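# Thread a bead onto a cord with two arms

## Task

Get one bead, whichever you like, onto the cord so that the cord passes through it, with the bead sitting well away from both plastic tips at the cord's ends.

## Robot and tools

Robot: two six-joint arms with parallel grippers, left_arm and right_arm. The scene frame has +z up, its origin at table-top height midway between the nominal bases, and +x pointing out over the table. left_arm is on the +y side; this is unrelated to which side it appears on in an image. Calibrated bases: left_arm at (-0.006, +0.377, 0) m, right_arm at (+0.042, -0.321, 0) m, each turned only slightly about z. The fingers point along the gripper's +z axis and close along its y axis. end_effector_position is the point between the pads, roughly 1 cm short of the fingertips. Reported hand positions can be off, more so when an arm reaches far.

Command row: every motion call uses rows of 14 plain numbers, even if only one arm is meant to move. The first 7 are for left_arm and the last 7 for right_arm. Each arm's block is six absolute joint target angles in radians, in this order: shoulder (joint2), elbow (joint3), waist (joint1), wrist pitch (joint4), wrist yaw (joint5), wrist roll (joint6). The seventh number is the gripper opening, from -1 (closed) to +1 (fully open). Stated joint ranges are: shoulder 0.000 to 3.142, elbow 0.000 to 3.142, waist -2.618 to 3.054, wrist pitch -1.571 to 1.571, wrist yaw -1.571 to 1.571, wrist roll -2.094 to 2.094. A real end stop may be up to 0.059 rad away from its stated value. A call is rejected if a target goes more than 0.059 rad beyond a stated end and is also further out than the joint's present angle. Targets beyond a real end get clipped, and the result then reports "joint sent to its limit". If you want an arm or gripper to stay put, repeat its values from "Joint targets" or "Tool commands". Writing 0 for the opening is a real command: it half-closes the gripper.

execute_actions(actions, cameras): actions is a list of actions. Each action is a table of up to 15 rows, and each row lasts one 1/30 s control step, so one action takes 0.5 s. If a table has fewer than 15 rows, its last row is repeated for the remaining steps. Sending an empty list just returns the current state and images. cameras selects which images come back: omit it, or give null or ["all"], to get every camera; [] returns none. The cameras are cam_head_left, cam_head_right, cam_high, cam_low, cam_left_wrist and cam_right_wrist, each 896x504.

move(target, speed, blend, opening_speed, blocking, cameras): target is a single 14-number row, or a list of up to 15 rows whose joint angles differ but are otherwise the same. All joints follow interpolated paths and arrive together, so the hands trace curves. Nothing is avoided along the way, including the other arm. speed is the top speed in rad/s of whichever joint has the farthest to travel: 0.01 to 2, default 0.5. You can give one value, or one per target. blend, in rad, rounds the corners at intermediate targets; the default is 0. opening_speed is the rate at which the openings change, in units per second on the -1..1 scale, at least 0.2. Without it, the openings are sent straight away. Any single move lasts at least 0.5 s, and paths longer than 10 s stop short. With blocking=false the call returns after about 0.5 s while the motion carries on. Until the move is finished, execute_actions is refused, so call wait or stop first. Issuing a new move replaces the one that is running. The "move:" result line gives the ending: done, off_target (a joint is more than 0.035 rad from its target), moving, held or fault. It can also show limits=held, plus the worst joint error for each arm. Reaching done does not mean there was no contact. Faster moves, or targets set deeper past a contact, hit and press harder.

wait(seconds 0-10) lets time pass while the last commands are held. stop() brings a running move to rest; it needs some distance to brake. zoom_image(camera, region=[x0,y0,x1,y1]) gives a magnified crop of that camera's latest image, in pixels from the top-left corner, at most 504x504. read_manual returns only licence texts. finished_scene(scene) has to be called twice, in separate replies. The first call is only a check. The second ends the scene for good and reports success, so the bead must stay threaded once the robot lets go.

Limits per control step: each joint's target is kept within a set distance of its measured angle (waist 0.202, shoulder 0.258, elbow 0.238, wrist pitch 0.573, wrist yaw and roll 0.522 rad). Any step that would move a hand more than 100 mm is scaled down. Large moves therefore take several actions, and one that is unfinished may need to be commanded again. "joint command not followed" means the clearance check changed some targets. That check does not keep the two grippers apart.

Results: end_effector_position (m) and end_effector_quat_wxyz for each arm. Joint positions and velocities are listed per arm in the joint order above, followed by the finger gap (m; 0.094 when fully open). Joint targets shows the angles currently being driven. grip_measured is the opening on the command scale. It reads slightly wide when empty and about 0.064 or more narrower than the part when squeezing hard. Commanding roughly 0.11 below the reading at first touch gives full force, about 50-62 N per pad. To let go, command well above the reading. grip_effort_nm is the motor effort (negative means closing); it carries an offset and does not measure pad force. Joint torques include gravity and friction, and joints 1-3 wrap around at ±28 N m.

Things to avoid: dropping the bead or cord, knocking anything off the table, fast impacts, hard pressing, contact between the two arms (this can fail the scene), and letting go of things that are still moving. Heat builds up if you hold loads, keep an arm stretched out, or push against something it cannot reach. At 75 °C a MOTOR HOT line appears. At 90 °C the arm folds and stays idle, and at 100 °C it collapses. The simulation keeps running while you think, and any motion in progress continues during that time. Loose objects may sometimes be nudged by outside pushes. Camera calibrations are given per camera, and wrist-camera images can be slightly delayed while the arm is moving.

Each tool is called after ">>>" in YAML: its name, and indented under it one key for each argument.

## Session

>>> execute_actions:
  actions: []

Scene clock: 0.00 s.
left_arm: end_effector_position=(+0.2088, +0.2717, +0.1345) grip_measured=+1.000 grip_effort_nm=n/a end_effector_quat_wxyz=(-0.026, +0.448, +0.892, +0.045) | right_arm: end_effector_position=(+0.5449, -0.3345, +0.3893) grip_measured=+1.000 grip_effort_nm=n/a end_effector_quat_wxyz=(+0.596, +0.088, +0.791, -0.108)
Joint names: [shoulder, elbow, waist, wrist pitch, wrist yaw, wrist roll]
Joint positions: left_arm=[1.5 1.259 -0.582 -1.387 -0.087 0.403 0.094] | right_arm=[1.618 1.679 0.076 -0.353 0.378 0.041 0.094]
Joint velocities: left_arm=[-0.012 -0.002 0.017 0.037 0.007 -0.007 0] | right_arm=[-0.022 -0.007 -0.002 -0.066 0.051 0.022 0]
Joint torques (N m): no reading
Heat: left arm: 30 °C; right arm: 27 °C.
Joint targets: left_arm=[1.489 1.270 -0.582 -1.384 -0.084 0.403] | right_arm=[1.605 1.692 0.076 -0.346 0.381 0.041]
Tool commands: left_gripper/opening=+1.0 right_gripper/opening=+1.0

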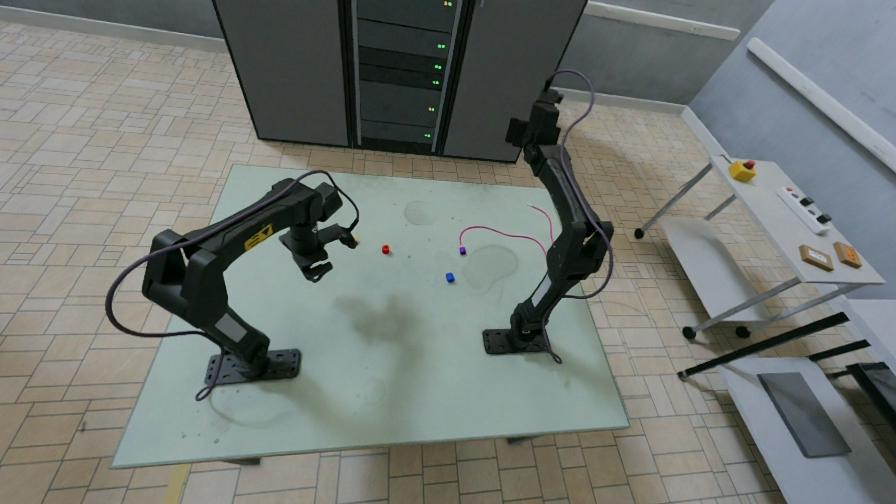

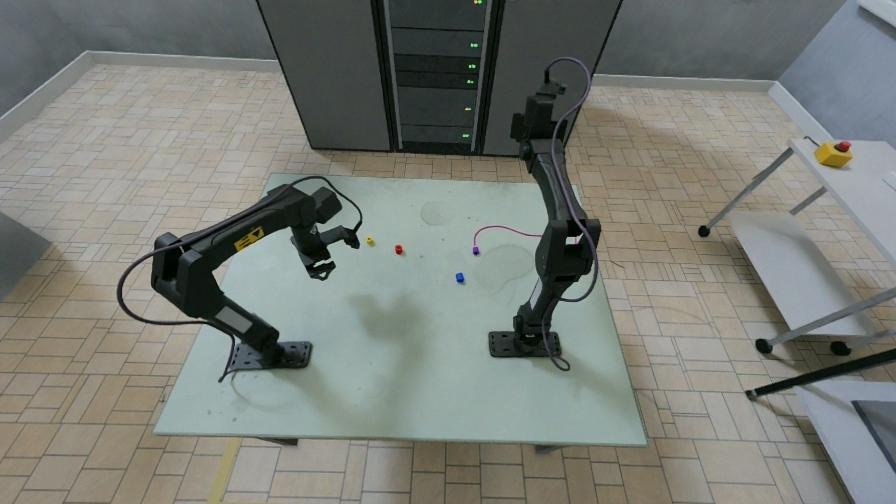

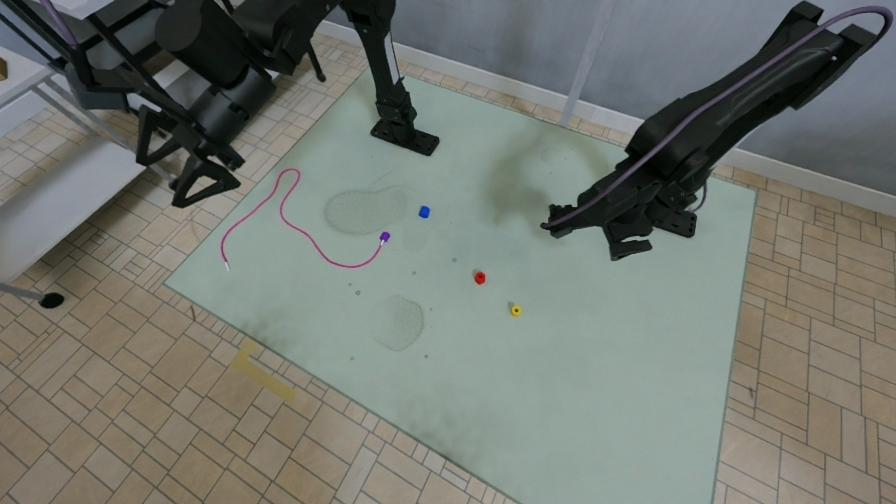

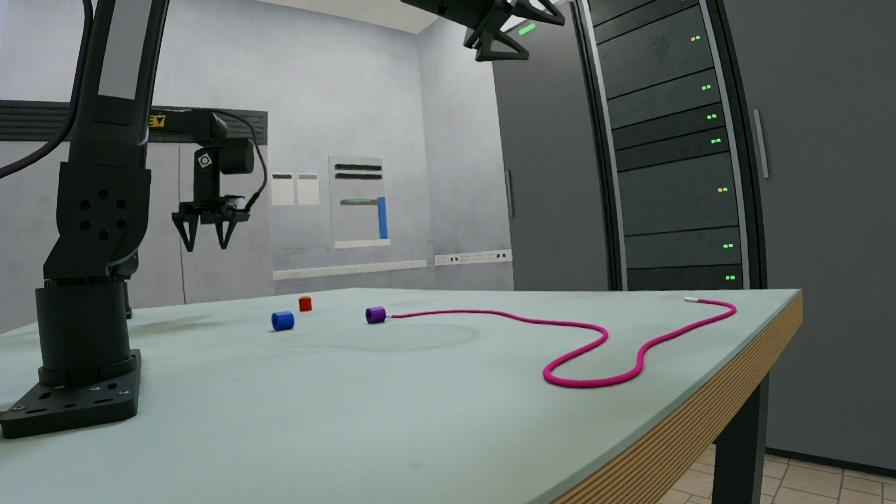

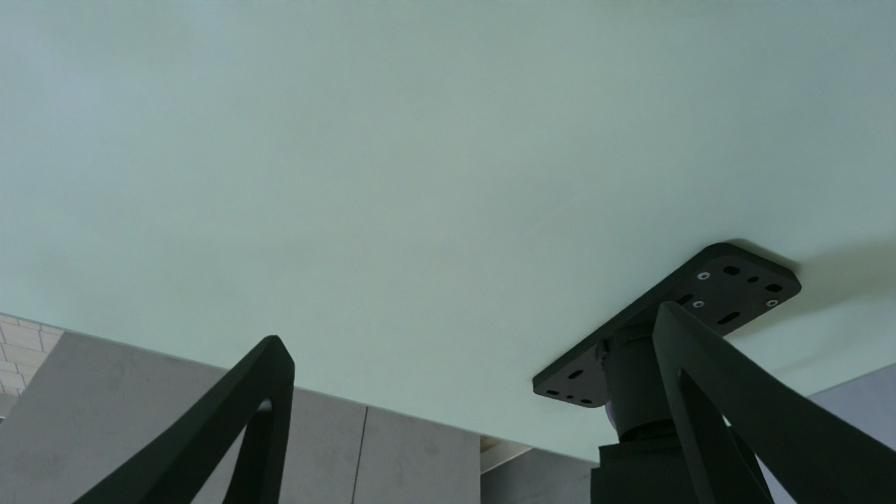

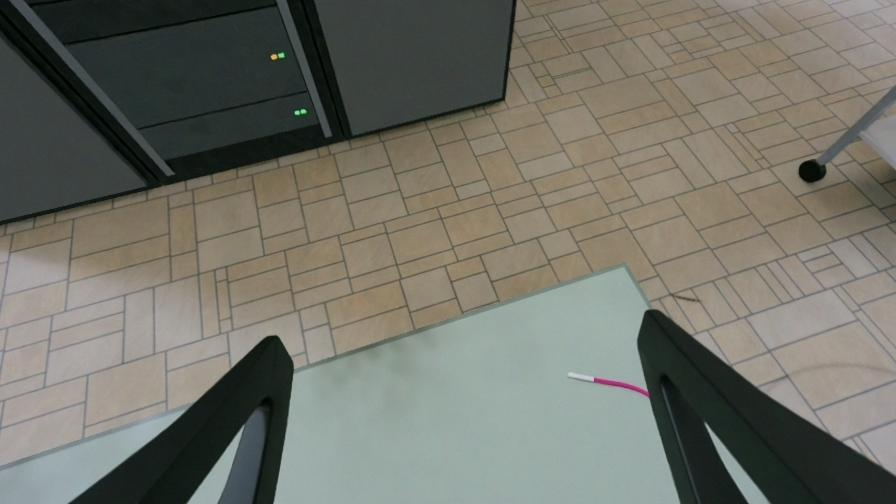

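>>> zoom_image:
  camera: "cam_high"
  region: [320, 180, 540, 330]

>>> zoom_image:
  camera: "cam_low"
  region: [240, 260, 440, 360]

>>> zoom_image:
  camera: "cam_head_left"
  region: [340, 180, 580, 320]

Scaled by 2.291 from the camera's 896x504 image, which has a finer 1280x720 frame.

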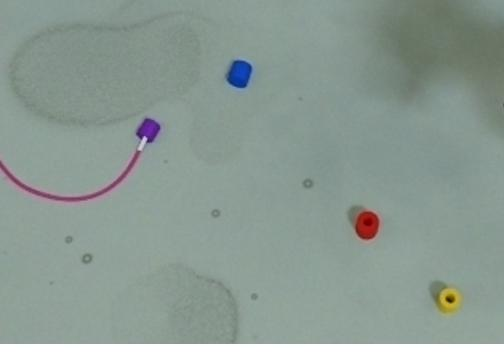

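Scaled by 2.520 from the camera's 896x504 image, which has a finer 1280x720 frame.

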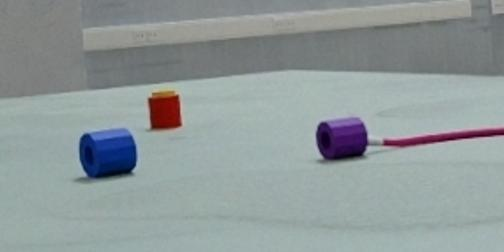

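Scaled by 2.100 from the camera's 896x504 image, which has a finer 1280x720 frame.

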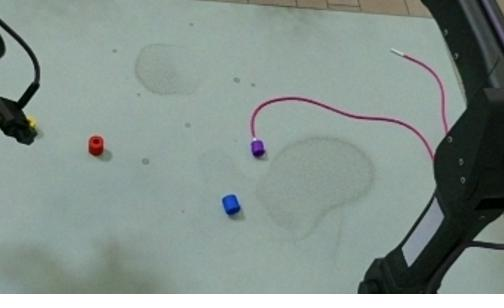

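>>> move:
  target: [1.489,1.27,-0.582,-1.384,-0.084,0.403,1,1.858,1.644,0.369,-1.357,0,0,1]
  speed: 0.8

Scene clock: 75.73 s.
left_arm: end_effector_position=(+0.2088, +0.2717, +0.1345) grip_measured=+1.000 grip_effort_nm=0.002 end_effector_quat_wxyz=(-0.026, +0.448, +0.892, +0.045) | right_arm: end_effector_position=(+0.3680, -0.1860, +0.1376) grip_measured=+1.000 grip_effort_nm=-0.022 end_effector_quat_wxyz=(+0.020, -0.194, +0.981, +0.000)
Joint names: [shoulder, elbow, waist, wrist pitch, wrist yaw, wrist roll]
Joint positions: left_arm=[1.5 1.259 -0.582 -1.387 -0.087 0.403 0.094] | right_arm=[1.847 1.659 0.367 -1.344 0.008 0.005 0.094]
Joint velocities: left_arm=[0.017 -0.017 -0.007 0.051 0.007 0.081 0] | right_arm=[0.012 -0.012 -0.002 -0.037 0.022 -0.022 0]
Joint torques (N m): left_arm=[-5.83 6 -0.05 0.29 -0.03 -0.01] | right_arm=[-7.87 4.97 0.18 -0.05 -0.05 -0.03]
Heat: left arm: 27 °C; right arm: 34 °C.
Joint targets: left_arm=[1.489 1.270 -0.582 -1.384 -0.084 0.403] | right_arm=[1.858 1.644 0.369 -1.357 0.000 0.000]
move: done
camera_calibration:
cam_right_wrist: T_world_to_cam=[[0.28496, -0.958531, 0.00409367, -0.2818], [-0.732154, -0.2149, 0.64635, 0.165697], [-0.618667, -0.187181, -0.76303, 0.413744], [0, 0, 0, 1]] pos_world=[0.457587, -0.157061, 0.209754]

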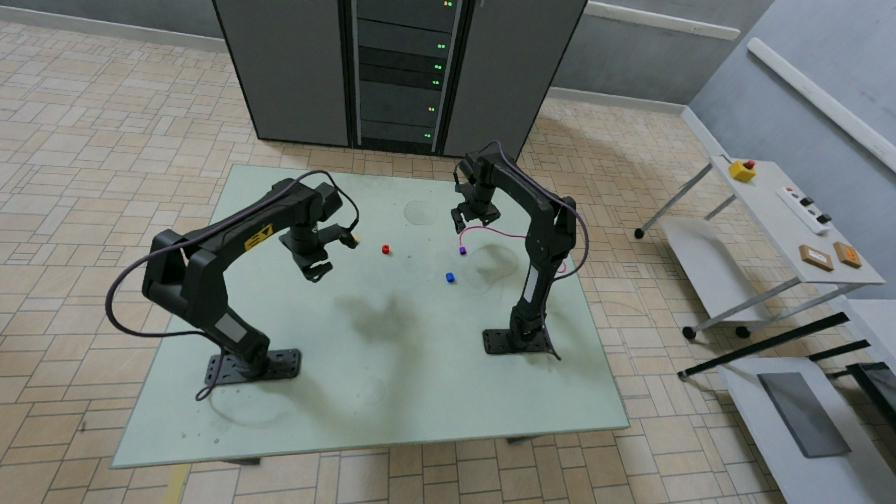

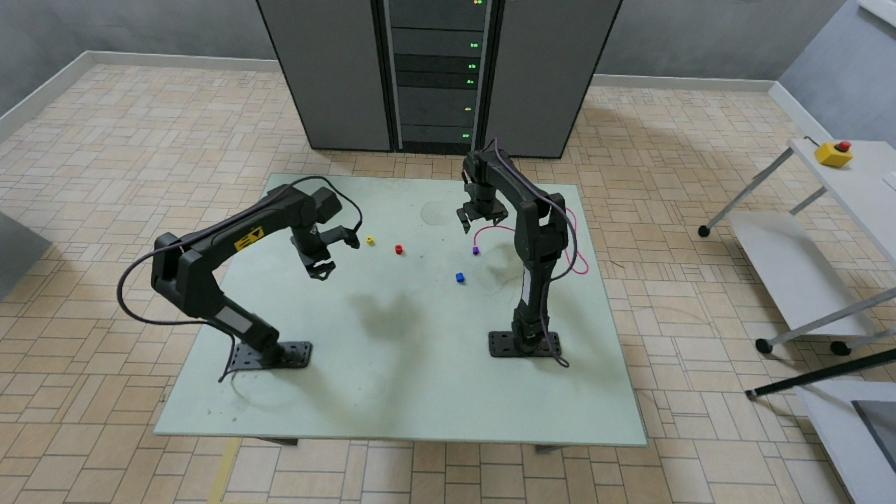

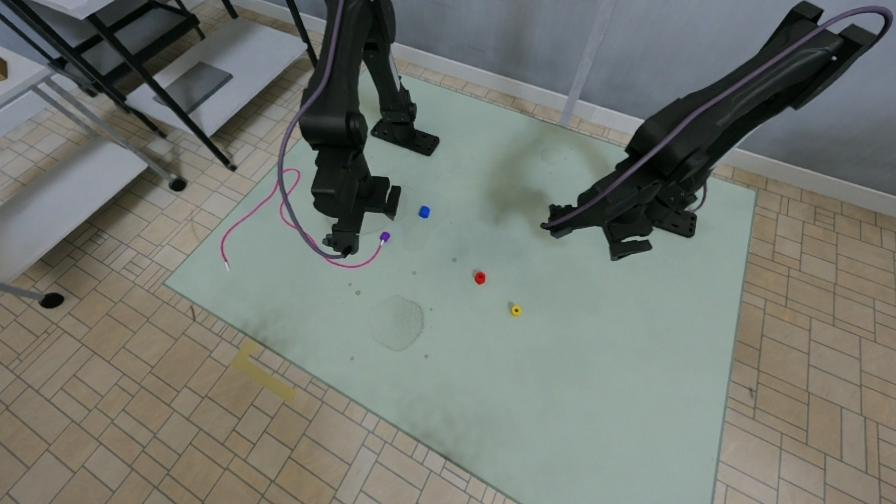

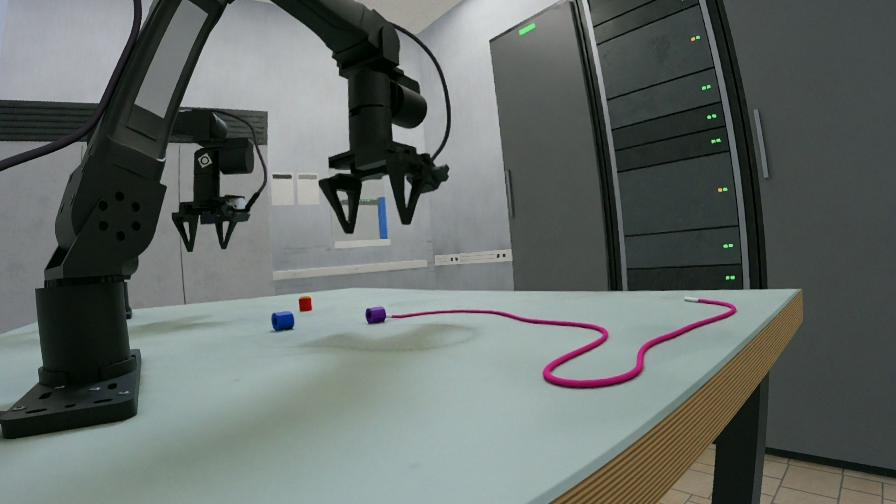

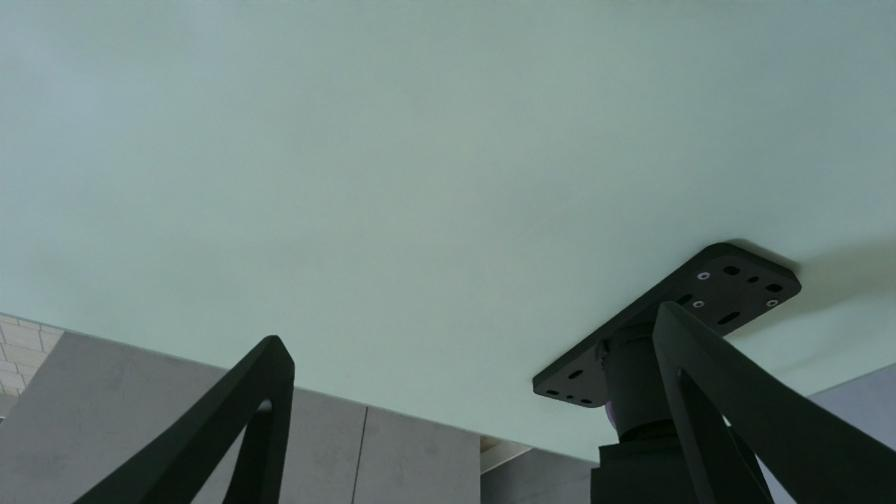

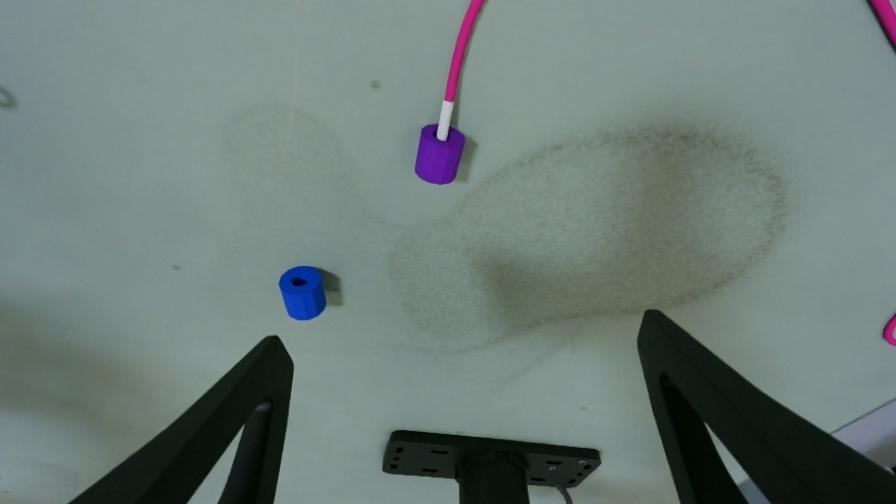

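>>> zoom_image:
  camera: "cam_right_wrist"
  region: [380, 60, 520, 200]

Scaled by 3.600 from the camera's 896x504 image, which has a finer 1280x720 frame.

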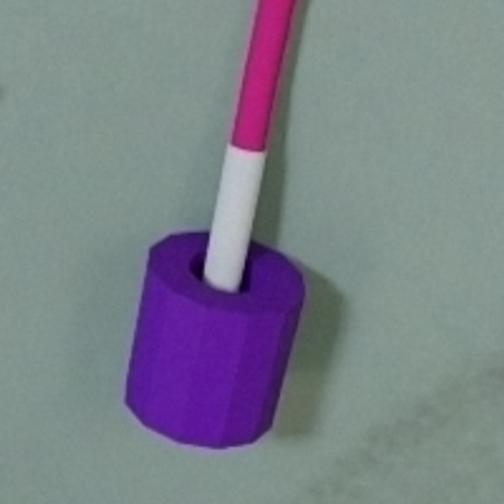

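>>> move:
  target: [1.489,1.27,-0.582,-1.384,-0.084,0.403,1,1.867,1.347,0.387,-1.089,0,0.298,0.2]
  speed: 0.6

>>> zoom_image:
  camera: "cam_right_wrist"
  region: [250, 0, 650, 500]

>>> zoom_image:
  camera: "cam_low"
  region: [300, 180, 500, 360]

Scene clock: 126.77 s.
left_arm: end_effector_position=(+0.2088, +0.2717, +0.1345) grip_measured=+1.000 grip_effort_nm=0.002 end_effector_quat_wxyz=(-0.026, +0.448, +0.892, +0.045) | right_arm: end_effector_position=(+0.3438, -0.1913, +0.0596) grip_measured=+0.203 grip_effort_nm=-0.178 end_effector_quat_wxyz=(-0.017, -0.057, +0.998, -0.009)
Joint names: [shoulder, elbow, waist, wrist pitch, wrist yaw, wrist roll]
Joint positions: left_arm=[1.5 1.259 -0.582 -1.387 -0.087 0.403 0.094] | right_arm=[1.858 1.361 0.379 -1.112 0.005 0.292 0.057]
Joint velocities: left_arm=[0.002 -0.027 -0.017 -0.022 0.051 -0.007 0] | right_arm=[0.017 -0.022 0.027 0.037 -0.007 -0.051 -0.001]
Joint torques (N m): left_arm=[-5.82 6.01 -0.03 0.29 -0.03 -0.01] | right_arm=[-7.77 4.77 0.68 0.19 -0.08 0.07]
Heat: left arm: 27 °C; right arm: 29 °C.
Joint targets: left_arm=[1.489 1.270 -0.582 -1.384 -0.084 0.403] | right_arm=[1.867 1.347 0.387 -1.089 0.000 0.298]
move: done
camera_calibration:
cam_right_wrist: T_world_to_cam=[[0.0141997, -0.999713, 0.0192975, -0.195334], [-0.714079, 0.00337061, 0.700057, 0.229595], [-0.699921, -0.0237205, -0.713827, 0.394522], [0, 0, 0, 1]] pos_world=[0.442857, -0.186694, 0.12466]

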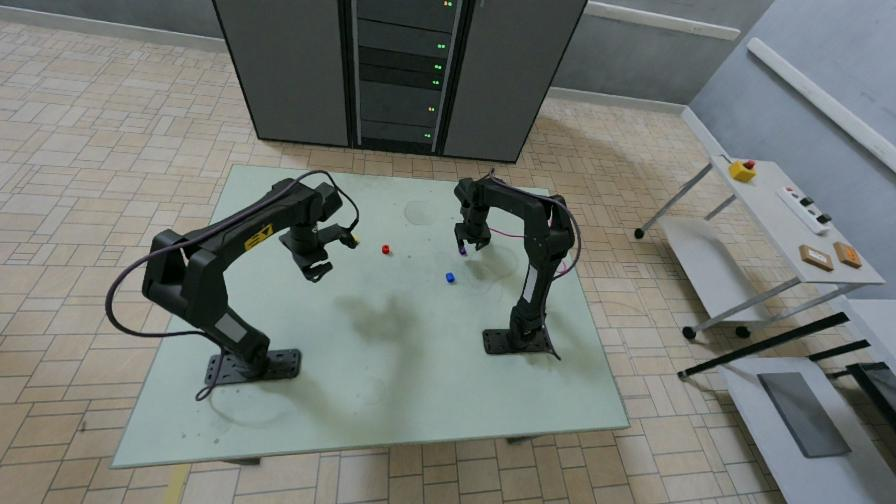

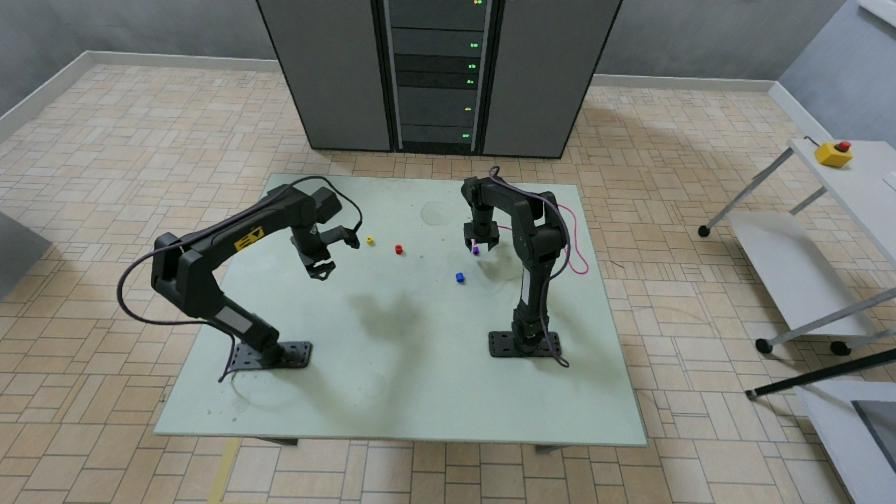

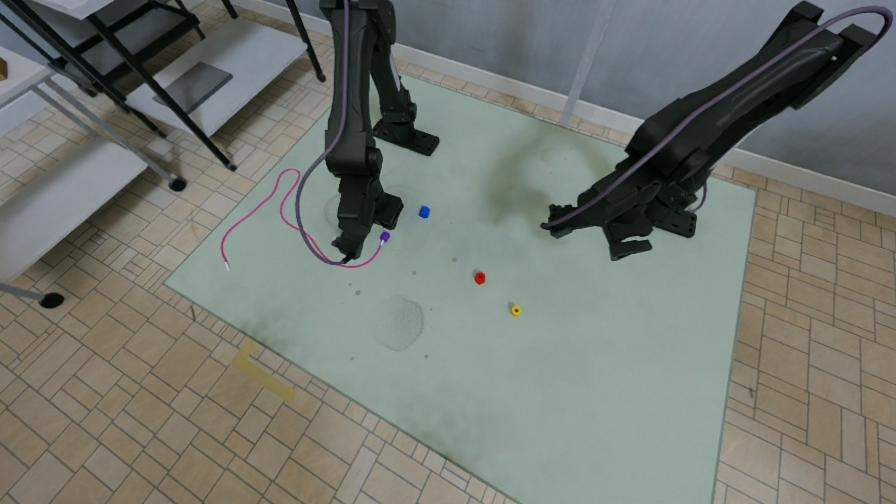

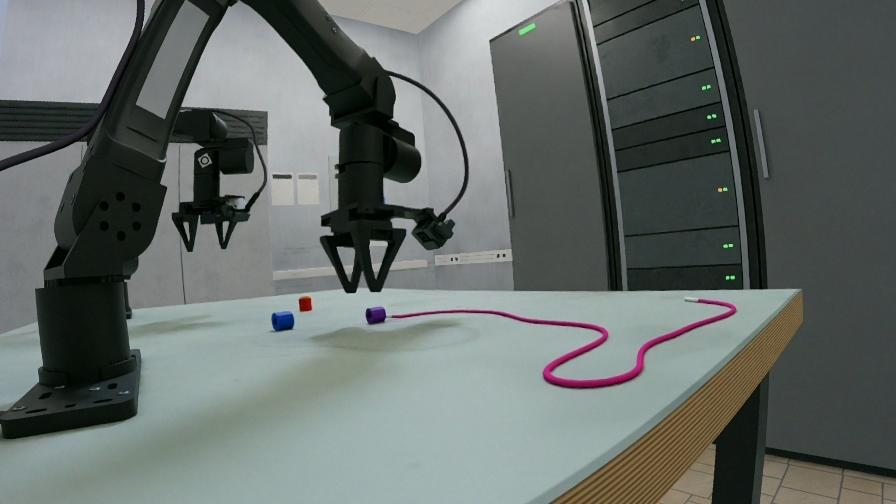

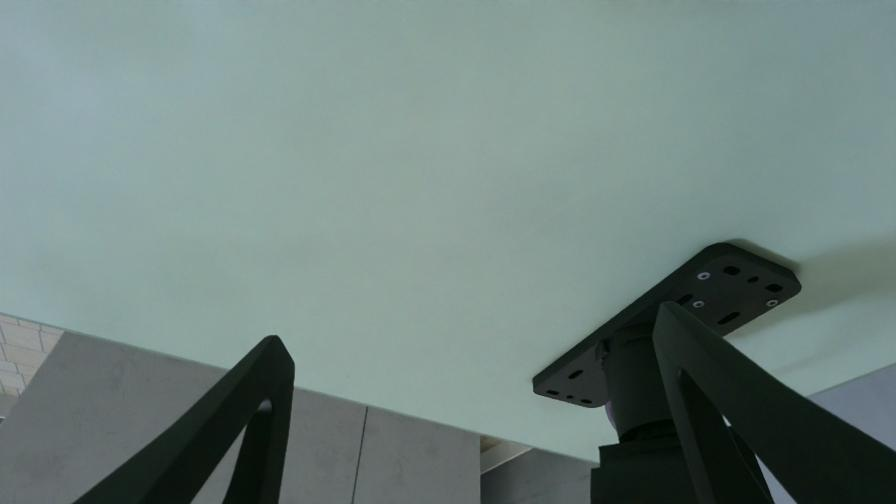

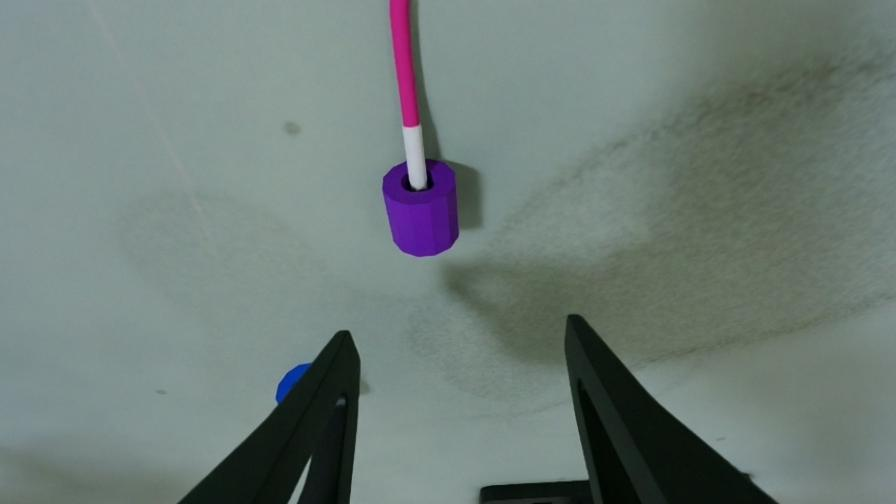

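Scaled by 1.008 from the camera's 896x504 image, which has a finer 1280x720 frame.

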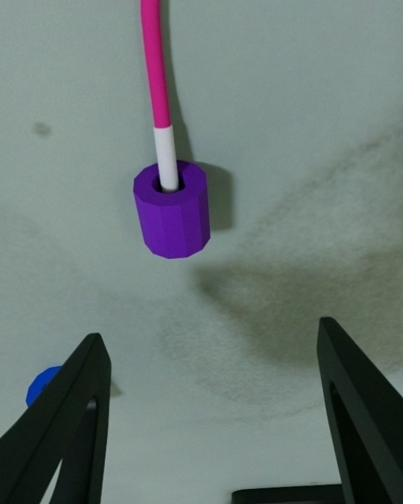

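Scaled by 2.520 from the camera's 896x504 image, which has a finer 1280x720 frame.

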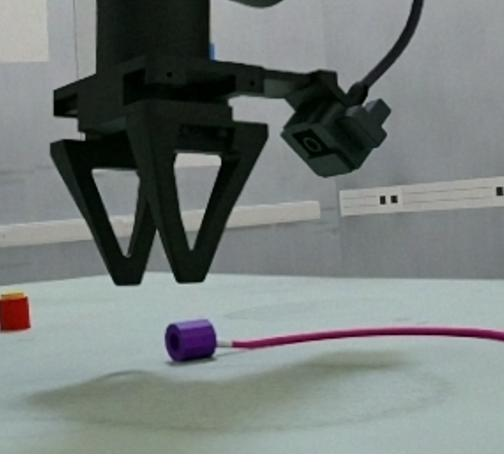

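>>> move:
  target:
    - [1.489,1.27,-0.582,-1.384,-0.084,0.403,1,1.870,1.340,0.407,-1.05,0,0.352,0.2]
    - [1.489,1.27,-0.582,-1.384,-0.084,0.403,1,1.910,1.262,0.407,-0.925,0,0.352,0.2]
  speed: 0.3

>>> zoom_image:
  camera: "cam_low"
  region: [300, 180, 500, 360]

Scene clock: 147.07 s.
left_arm: end_effector_position=(+0.2088, +0.2717, +0.1345) grip_measured=+1.000 grip_effort_nm=-0.002 end_effector_quat_wxyz=(-0.026, +0.448, +0.892, +0.045) | right_arm: end_effector_position=(+0.3504, -0.1800, +0.0269) grip_measured=+0.203 grip_effort_nm=-0.183 end_effector_quat_wxyz=(+0.002, -0.041, +0.999, -0.001)
Joint names: [shoulder, elbow, waist, wrist pitch, wrist yaw, wrist roll]
Joint positions: left_arm=[1.5 1.259 -0.582 -1.387 -0.087 0.403 0.094] | right_arm=[1.897 1.278 0.401 -0.948 0.004 0.347 0.057]
Joint velocities: left_arm=[0.012 -0.002 0.002 -0.037 -0.022 -0.037 0] | right_arm=[0.012 -0.007 0.017 0.007 0.037 -0.066 -0.001]
Joint torques (N m): left_arm=[-5.82 6 -0.03 0.28 -0.04 -0.01] | right_arm=[-7.72 4.41 0.5 0.23 -0.04 0.06]
Heat: left arm: 27 °C; right arm: 28 °C.
Joint targets: left_arm=[1.489 1.270 -0.582 -1.384 -0.084 0.403] | right_arm=[1.910 1.262 0.407 -0.925 0.000 0.352]
move: done
camera_calibration:
cam_right_wrist: T_world_to_cam=[[-0.0190327, -0.999817, 0.00205526, -0.171474], [-0.739951, 0.0154682, 0.672483, 0.269091], [-0.672392, 0.0112784, -0.74011, 0.373462], [0, 0, 0, 1]] pos_world=[0.446963, -0.179817, 0.0957958]

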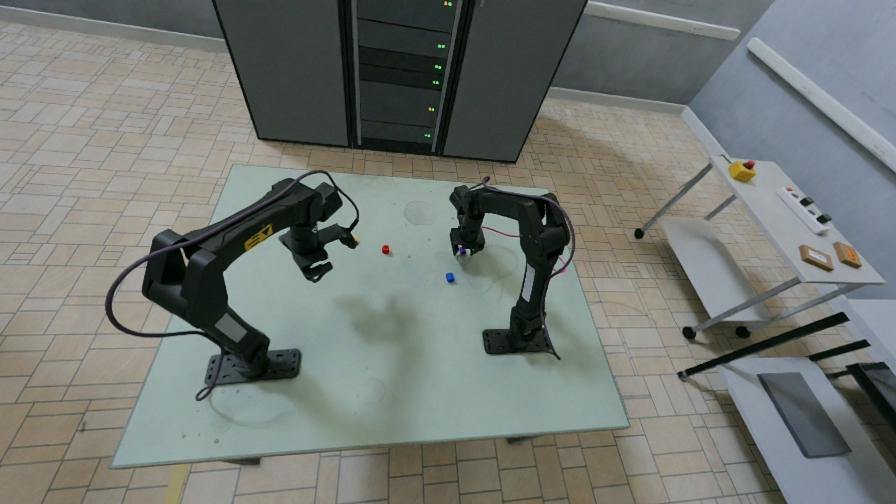

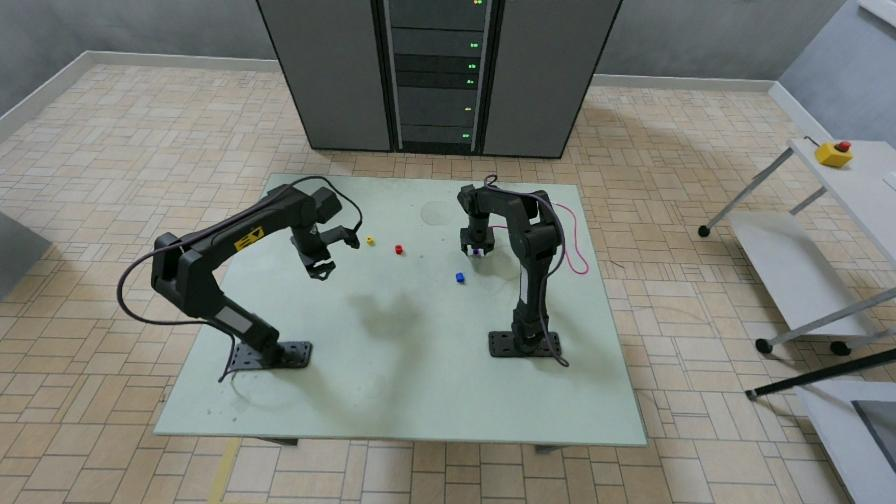

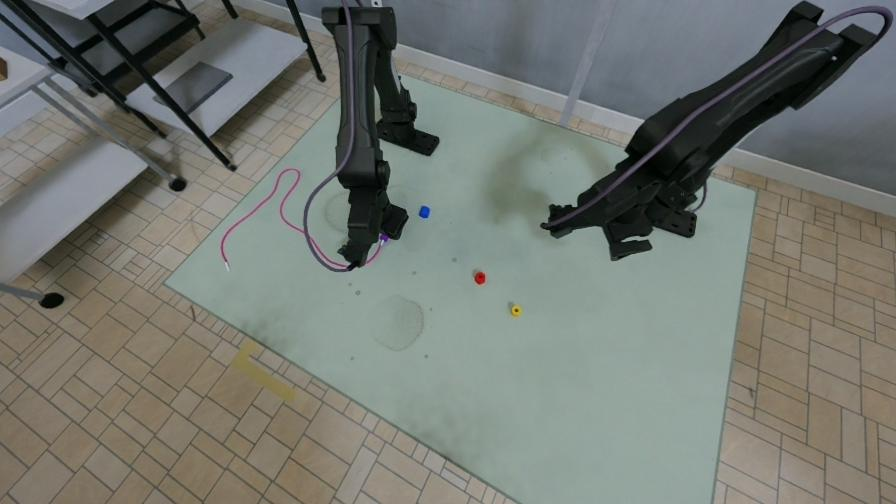

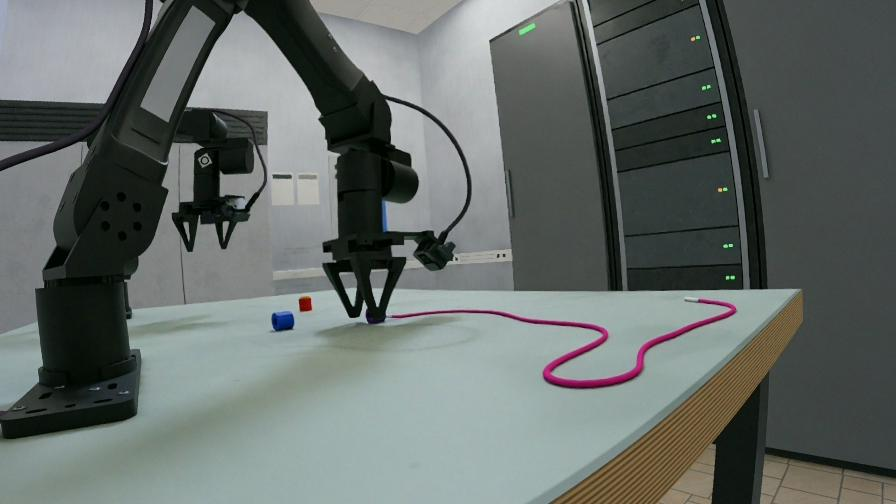

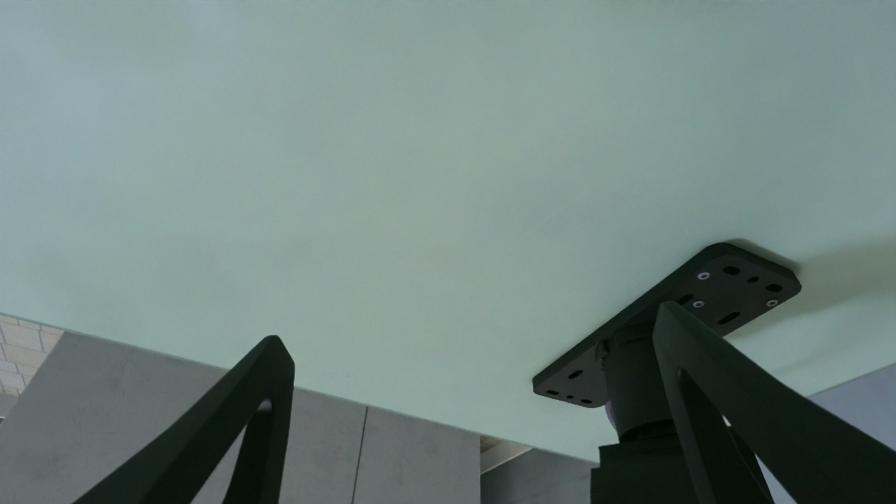

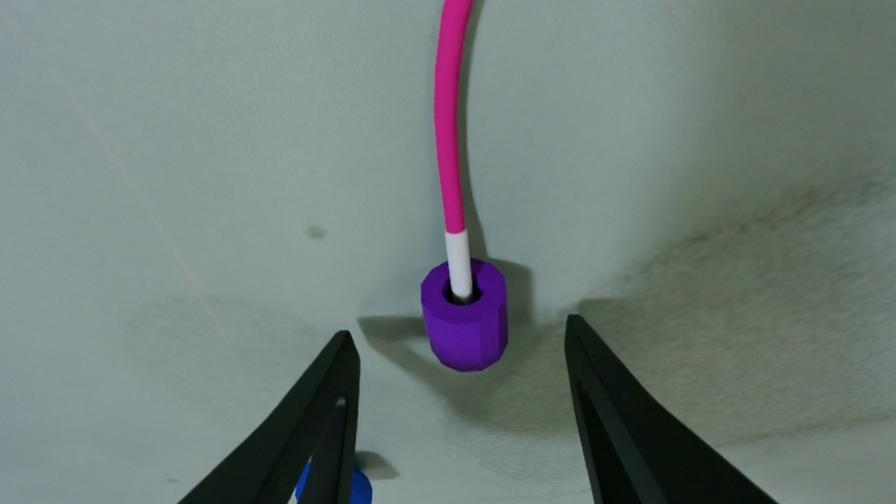

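Scaled by 2.520 from the camera's 896x504 image, which has a finer 1280x720 frame.

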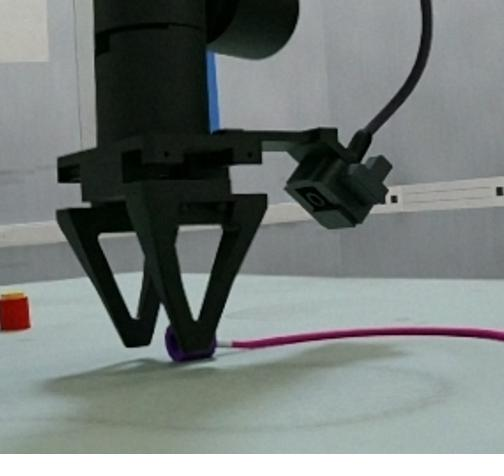

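>>> move:
  target: [1.489,1.27,-0.582,-1.384,-0.084,0.403,1,1.925,1.232,0.406,-0.88,0,0.352,0.2]
  speed: 0.2
  cameras: ["cam_low","cam_right_wrist"]

>>> zoom_image:
  camera: "cam_low"
  region: [300, 180, 500, 360]

Scene clock: 155.13 s.
left_arm: end_effector_position=(+0.2088, +0.2717, +0.1345) grip_measured=+1.000 grip_effort_nm=0.002 end_effector_quat_wxyz=(-0.026, +0.448, +0.892, +0.045) | right_arm: end_effector_position=(+0.3504, -0.1792, +0.0214) grip_measured=+0.203 grip_effort_nm=-0.173 end_effector_quat_wxyz=(+0.004, -0.041, +0.999, +0.002)
Joint names: [shoulder, elbow, waist, wrist pitch, wrist yaw, wrist roll]
Joint positions: left_arm=[1.5 1.259 -0.582 -1.387 -0.087 0.403 0.094] | right_arm=[1.901 1.26 0.401 -0.92 0 0.347 0.057]
Joint velocities: left_arm=[0.007 -0.007 0.002 0.022 -0.066 0.11 0] | right_arm=[-0.027 0.002 -0.012 0.007 -0.037 -0.051 0]
Joint torques (N m): left_arm=[-5.82 6 -0.03 0.29 -0.03 -0.01] | right_arm=[-6.93 3.52 0.43 0.44 -0.02 0.05]
Heat: left arm: 27 °C; right arm: 28 °C.
Joint targets: left_arm=[1.489 1.270 -0.582 -1.384 -0.084 0.403] | right_arm=[1.925 1.232 0.406 -0.880 0.000 0.352]
move: off_target (right_arm); right_arm: the wrist pitch is farthest, 0.040 rad from its target
camera_calibration:
cam_right_wrist: T_world_to_cam=[[-0.0193826, -0.999803, -0.00420748, -0.170378], [-0.742269, 0.0115703, 0.670003, 0.272957], [-0.669822, 0.0161094, -0.742347, 0.369391], [0, 0, 0, 1]] pos_world=[0.446731, -0.179454, 0.0906176]
Images, in order (width x height): cam_low 896x504, cam_right_wrist 896x504.

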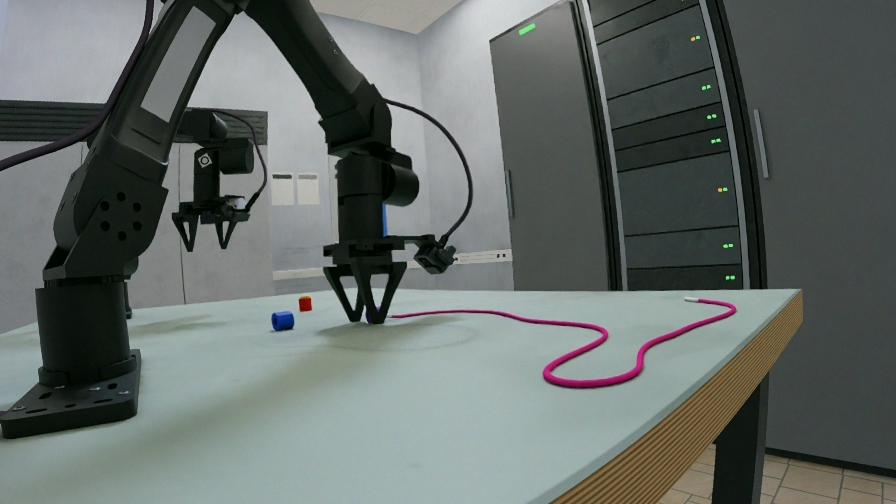

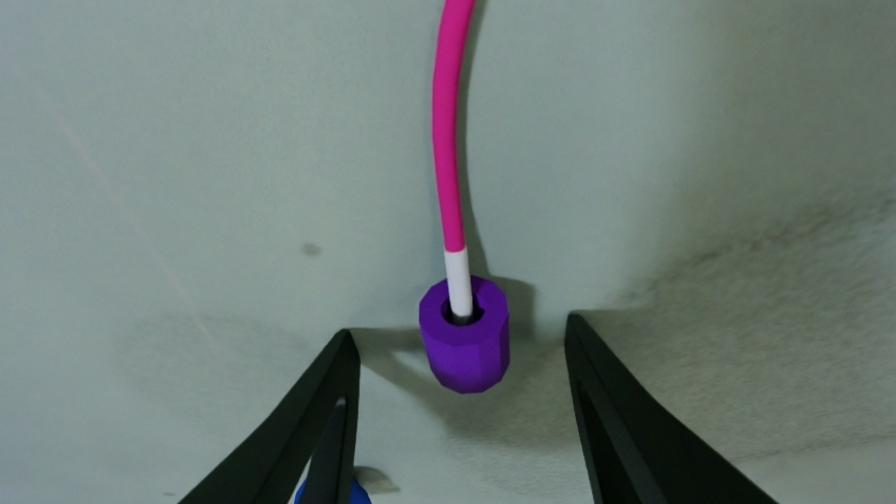

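Scaled by 2.520 from the camera's 896x504 image, which has a finer 1280x720 frame.

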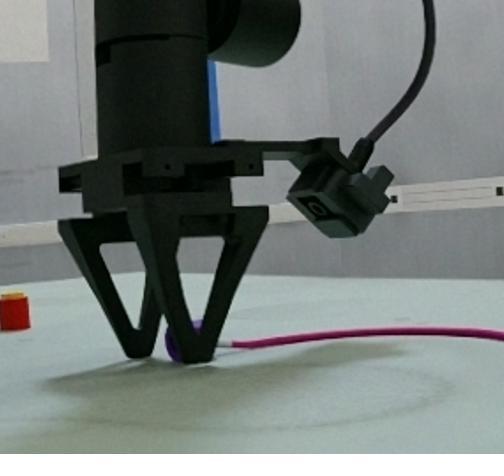

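>>> move:
  target: [1.489,1.27,-0.582,-1.384,-0.084,0.403,1,1.911,1.257,0.406,-0.917,0,0.352,0.2]
  speed: 0.2
  cameras: []

>>> move:
  target: [1.489,1.27,-0.582,-1.384,-0.084,0.403,1,1.911,1.257,0.406,-0.917,0,0.352,-0.62]
  speed: 0.2
  opening_speed: 0.5
  cameras: ["cam_low","cam_right_wrist"]

Scene clock: 168.20 s.
left_arm: end_effector_position=(+0.2088, +0.2717, +0.1345) grip_measured=+1.000 grip_effort_nm=-0.002 end_effector_quat_wxyz=(-0.026, +0.448, +0.892, +0.045) | right_arm: end_effector_position=(+0.3504, -0.1791, +0.0214) grip_measured=+0.203 grip_effort_nm=-0.173 end_effector_quat_wxyz=(+0.004, -0.041, +0.999, +0.002)
Joint names: [shoulder, elbow, waist, wrist pitch, wrist yaw, wrist roll]
Joint positions: left_arm=[1.5 1.259 -0.582 -1.387 -0.087 0.403 0.094] | right_arm=[1.901 1.26 0.401 -0.92 -0.001 0.347 0.057]
Joint velocities: left_arm=[-0.002 0.022 0.012 0.022 -0.022 -0.051 0] | right_arm=[-0.012 -0.002 -0.007 -0.007 -0.066 -0.051 -0.001]
Joint torques (N m): left_arm=[-5.82 5.98 -0.05 0.29 -0.03 -0.01] | right_arm=[-7.91 5.42 0.44 0.06 -0.01 0.06]
Heat: left arm: 27 °C; right arm: 29 °C.
Joint targets: left_arm=[1.489 1.270 -0.582 -1.384 -0.084 0.403] | right_arm=[1.911 1.257 0.406 -0.917 0.000 0.352]
move: done
No camera images: "cameras" was empty.

Scene clock: 170.17 s.
left_arm: end_effector_position=(+0.2088, +0.2717, +0.1345) grip_measured=+1.000 grip_effort_nm=-0.002 end_effector_quat_wxyz=(-0.026, +0.448, +0.892, +0.045) | right_arm: end_effector_position=(+0.3502, -0.1788, +0.0214) grip_measured=-0.614 grip_effort_nm=-1.013 end_effector_quat_wxyz=(+0.004, -0.041, +0.999, +0.003)
Joint names: [shoulder, elbow, waist, wrist pitch, wrist yaw, wrist roll]
Joint positions: left_arm=[1.5 1.259 -0.582 -1.387 -0.087 0.403 0.094] | right_arm=[1.901 1.26 0.401 -0.92 -0.002 0.348 0.018]
Joint velocities: left_arm=[-0.007 -0.007 -0.017 0.007 0.051 -0.022 0] | right_arm=[-0.007 -0.012 0.002 0.007 -0.066 0.007 -0.001]
Joint torques (N m): left_arm=[-5.82 6.01 -0.02 0.29 -0.03 -0.01] | right_arm=[-7.9 5.39 0.47 0.06 0.02 0.06]
Heat: left arm: 27 °C; right arm: 29 °C.
Joint targets: left_arm=[1.489 1.270 -0.582 -1.384 -0.084 0.403] | right_arm=[1.911 1.257 0.406 -0.917 0.000 0.352]
move: done
camera_calibration:
cam_right_wrist: T_world_to_cam=[[-0.0197472, -0.999785, -0.00627317, -0.169835], [-0.741626, 0.0104397, 0.670733, 0.272383], [-0.670523, 0.0178975, -0.741673, 0.369823], [0, 0, 0, 1]] pos_world=[0.446627, -0.179261, 0.0905256]
Images, in order (width x height): cam_low 896x504, cam_right_wrist 896x504.

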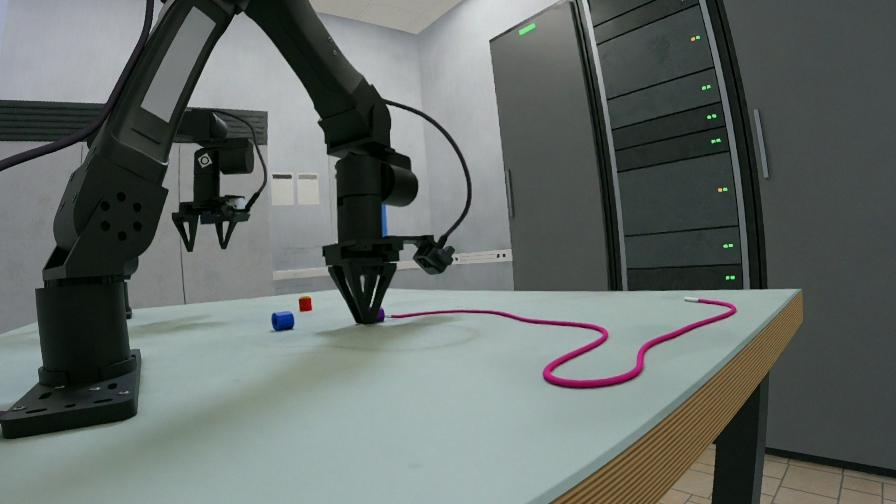

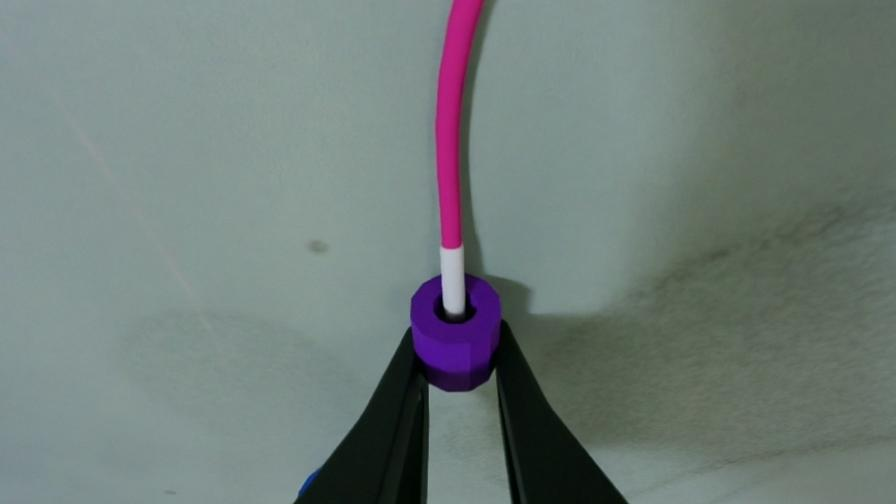

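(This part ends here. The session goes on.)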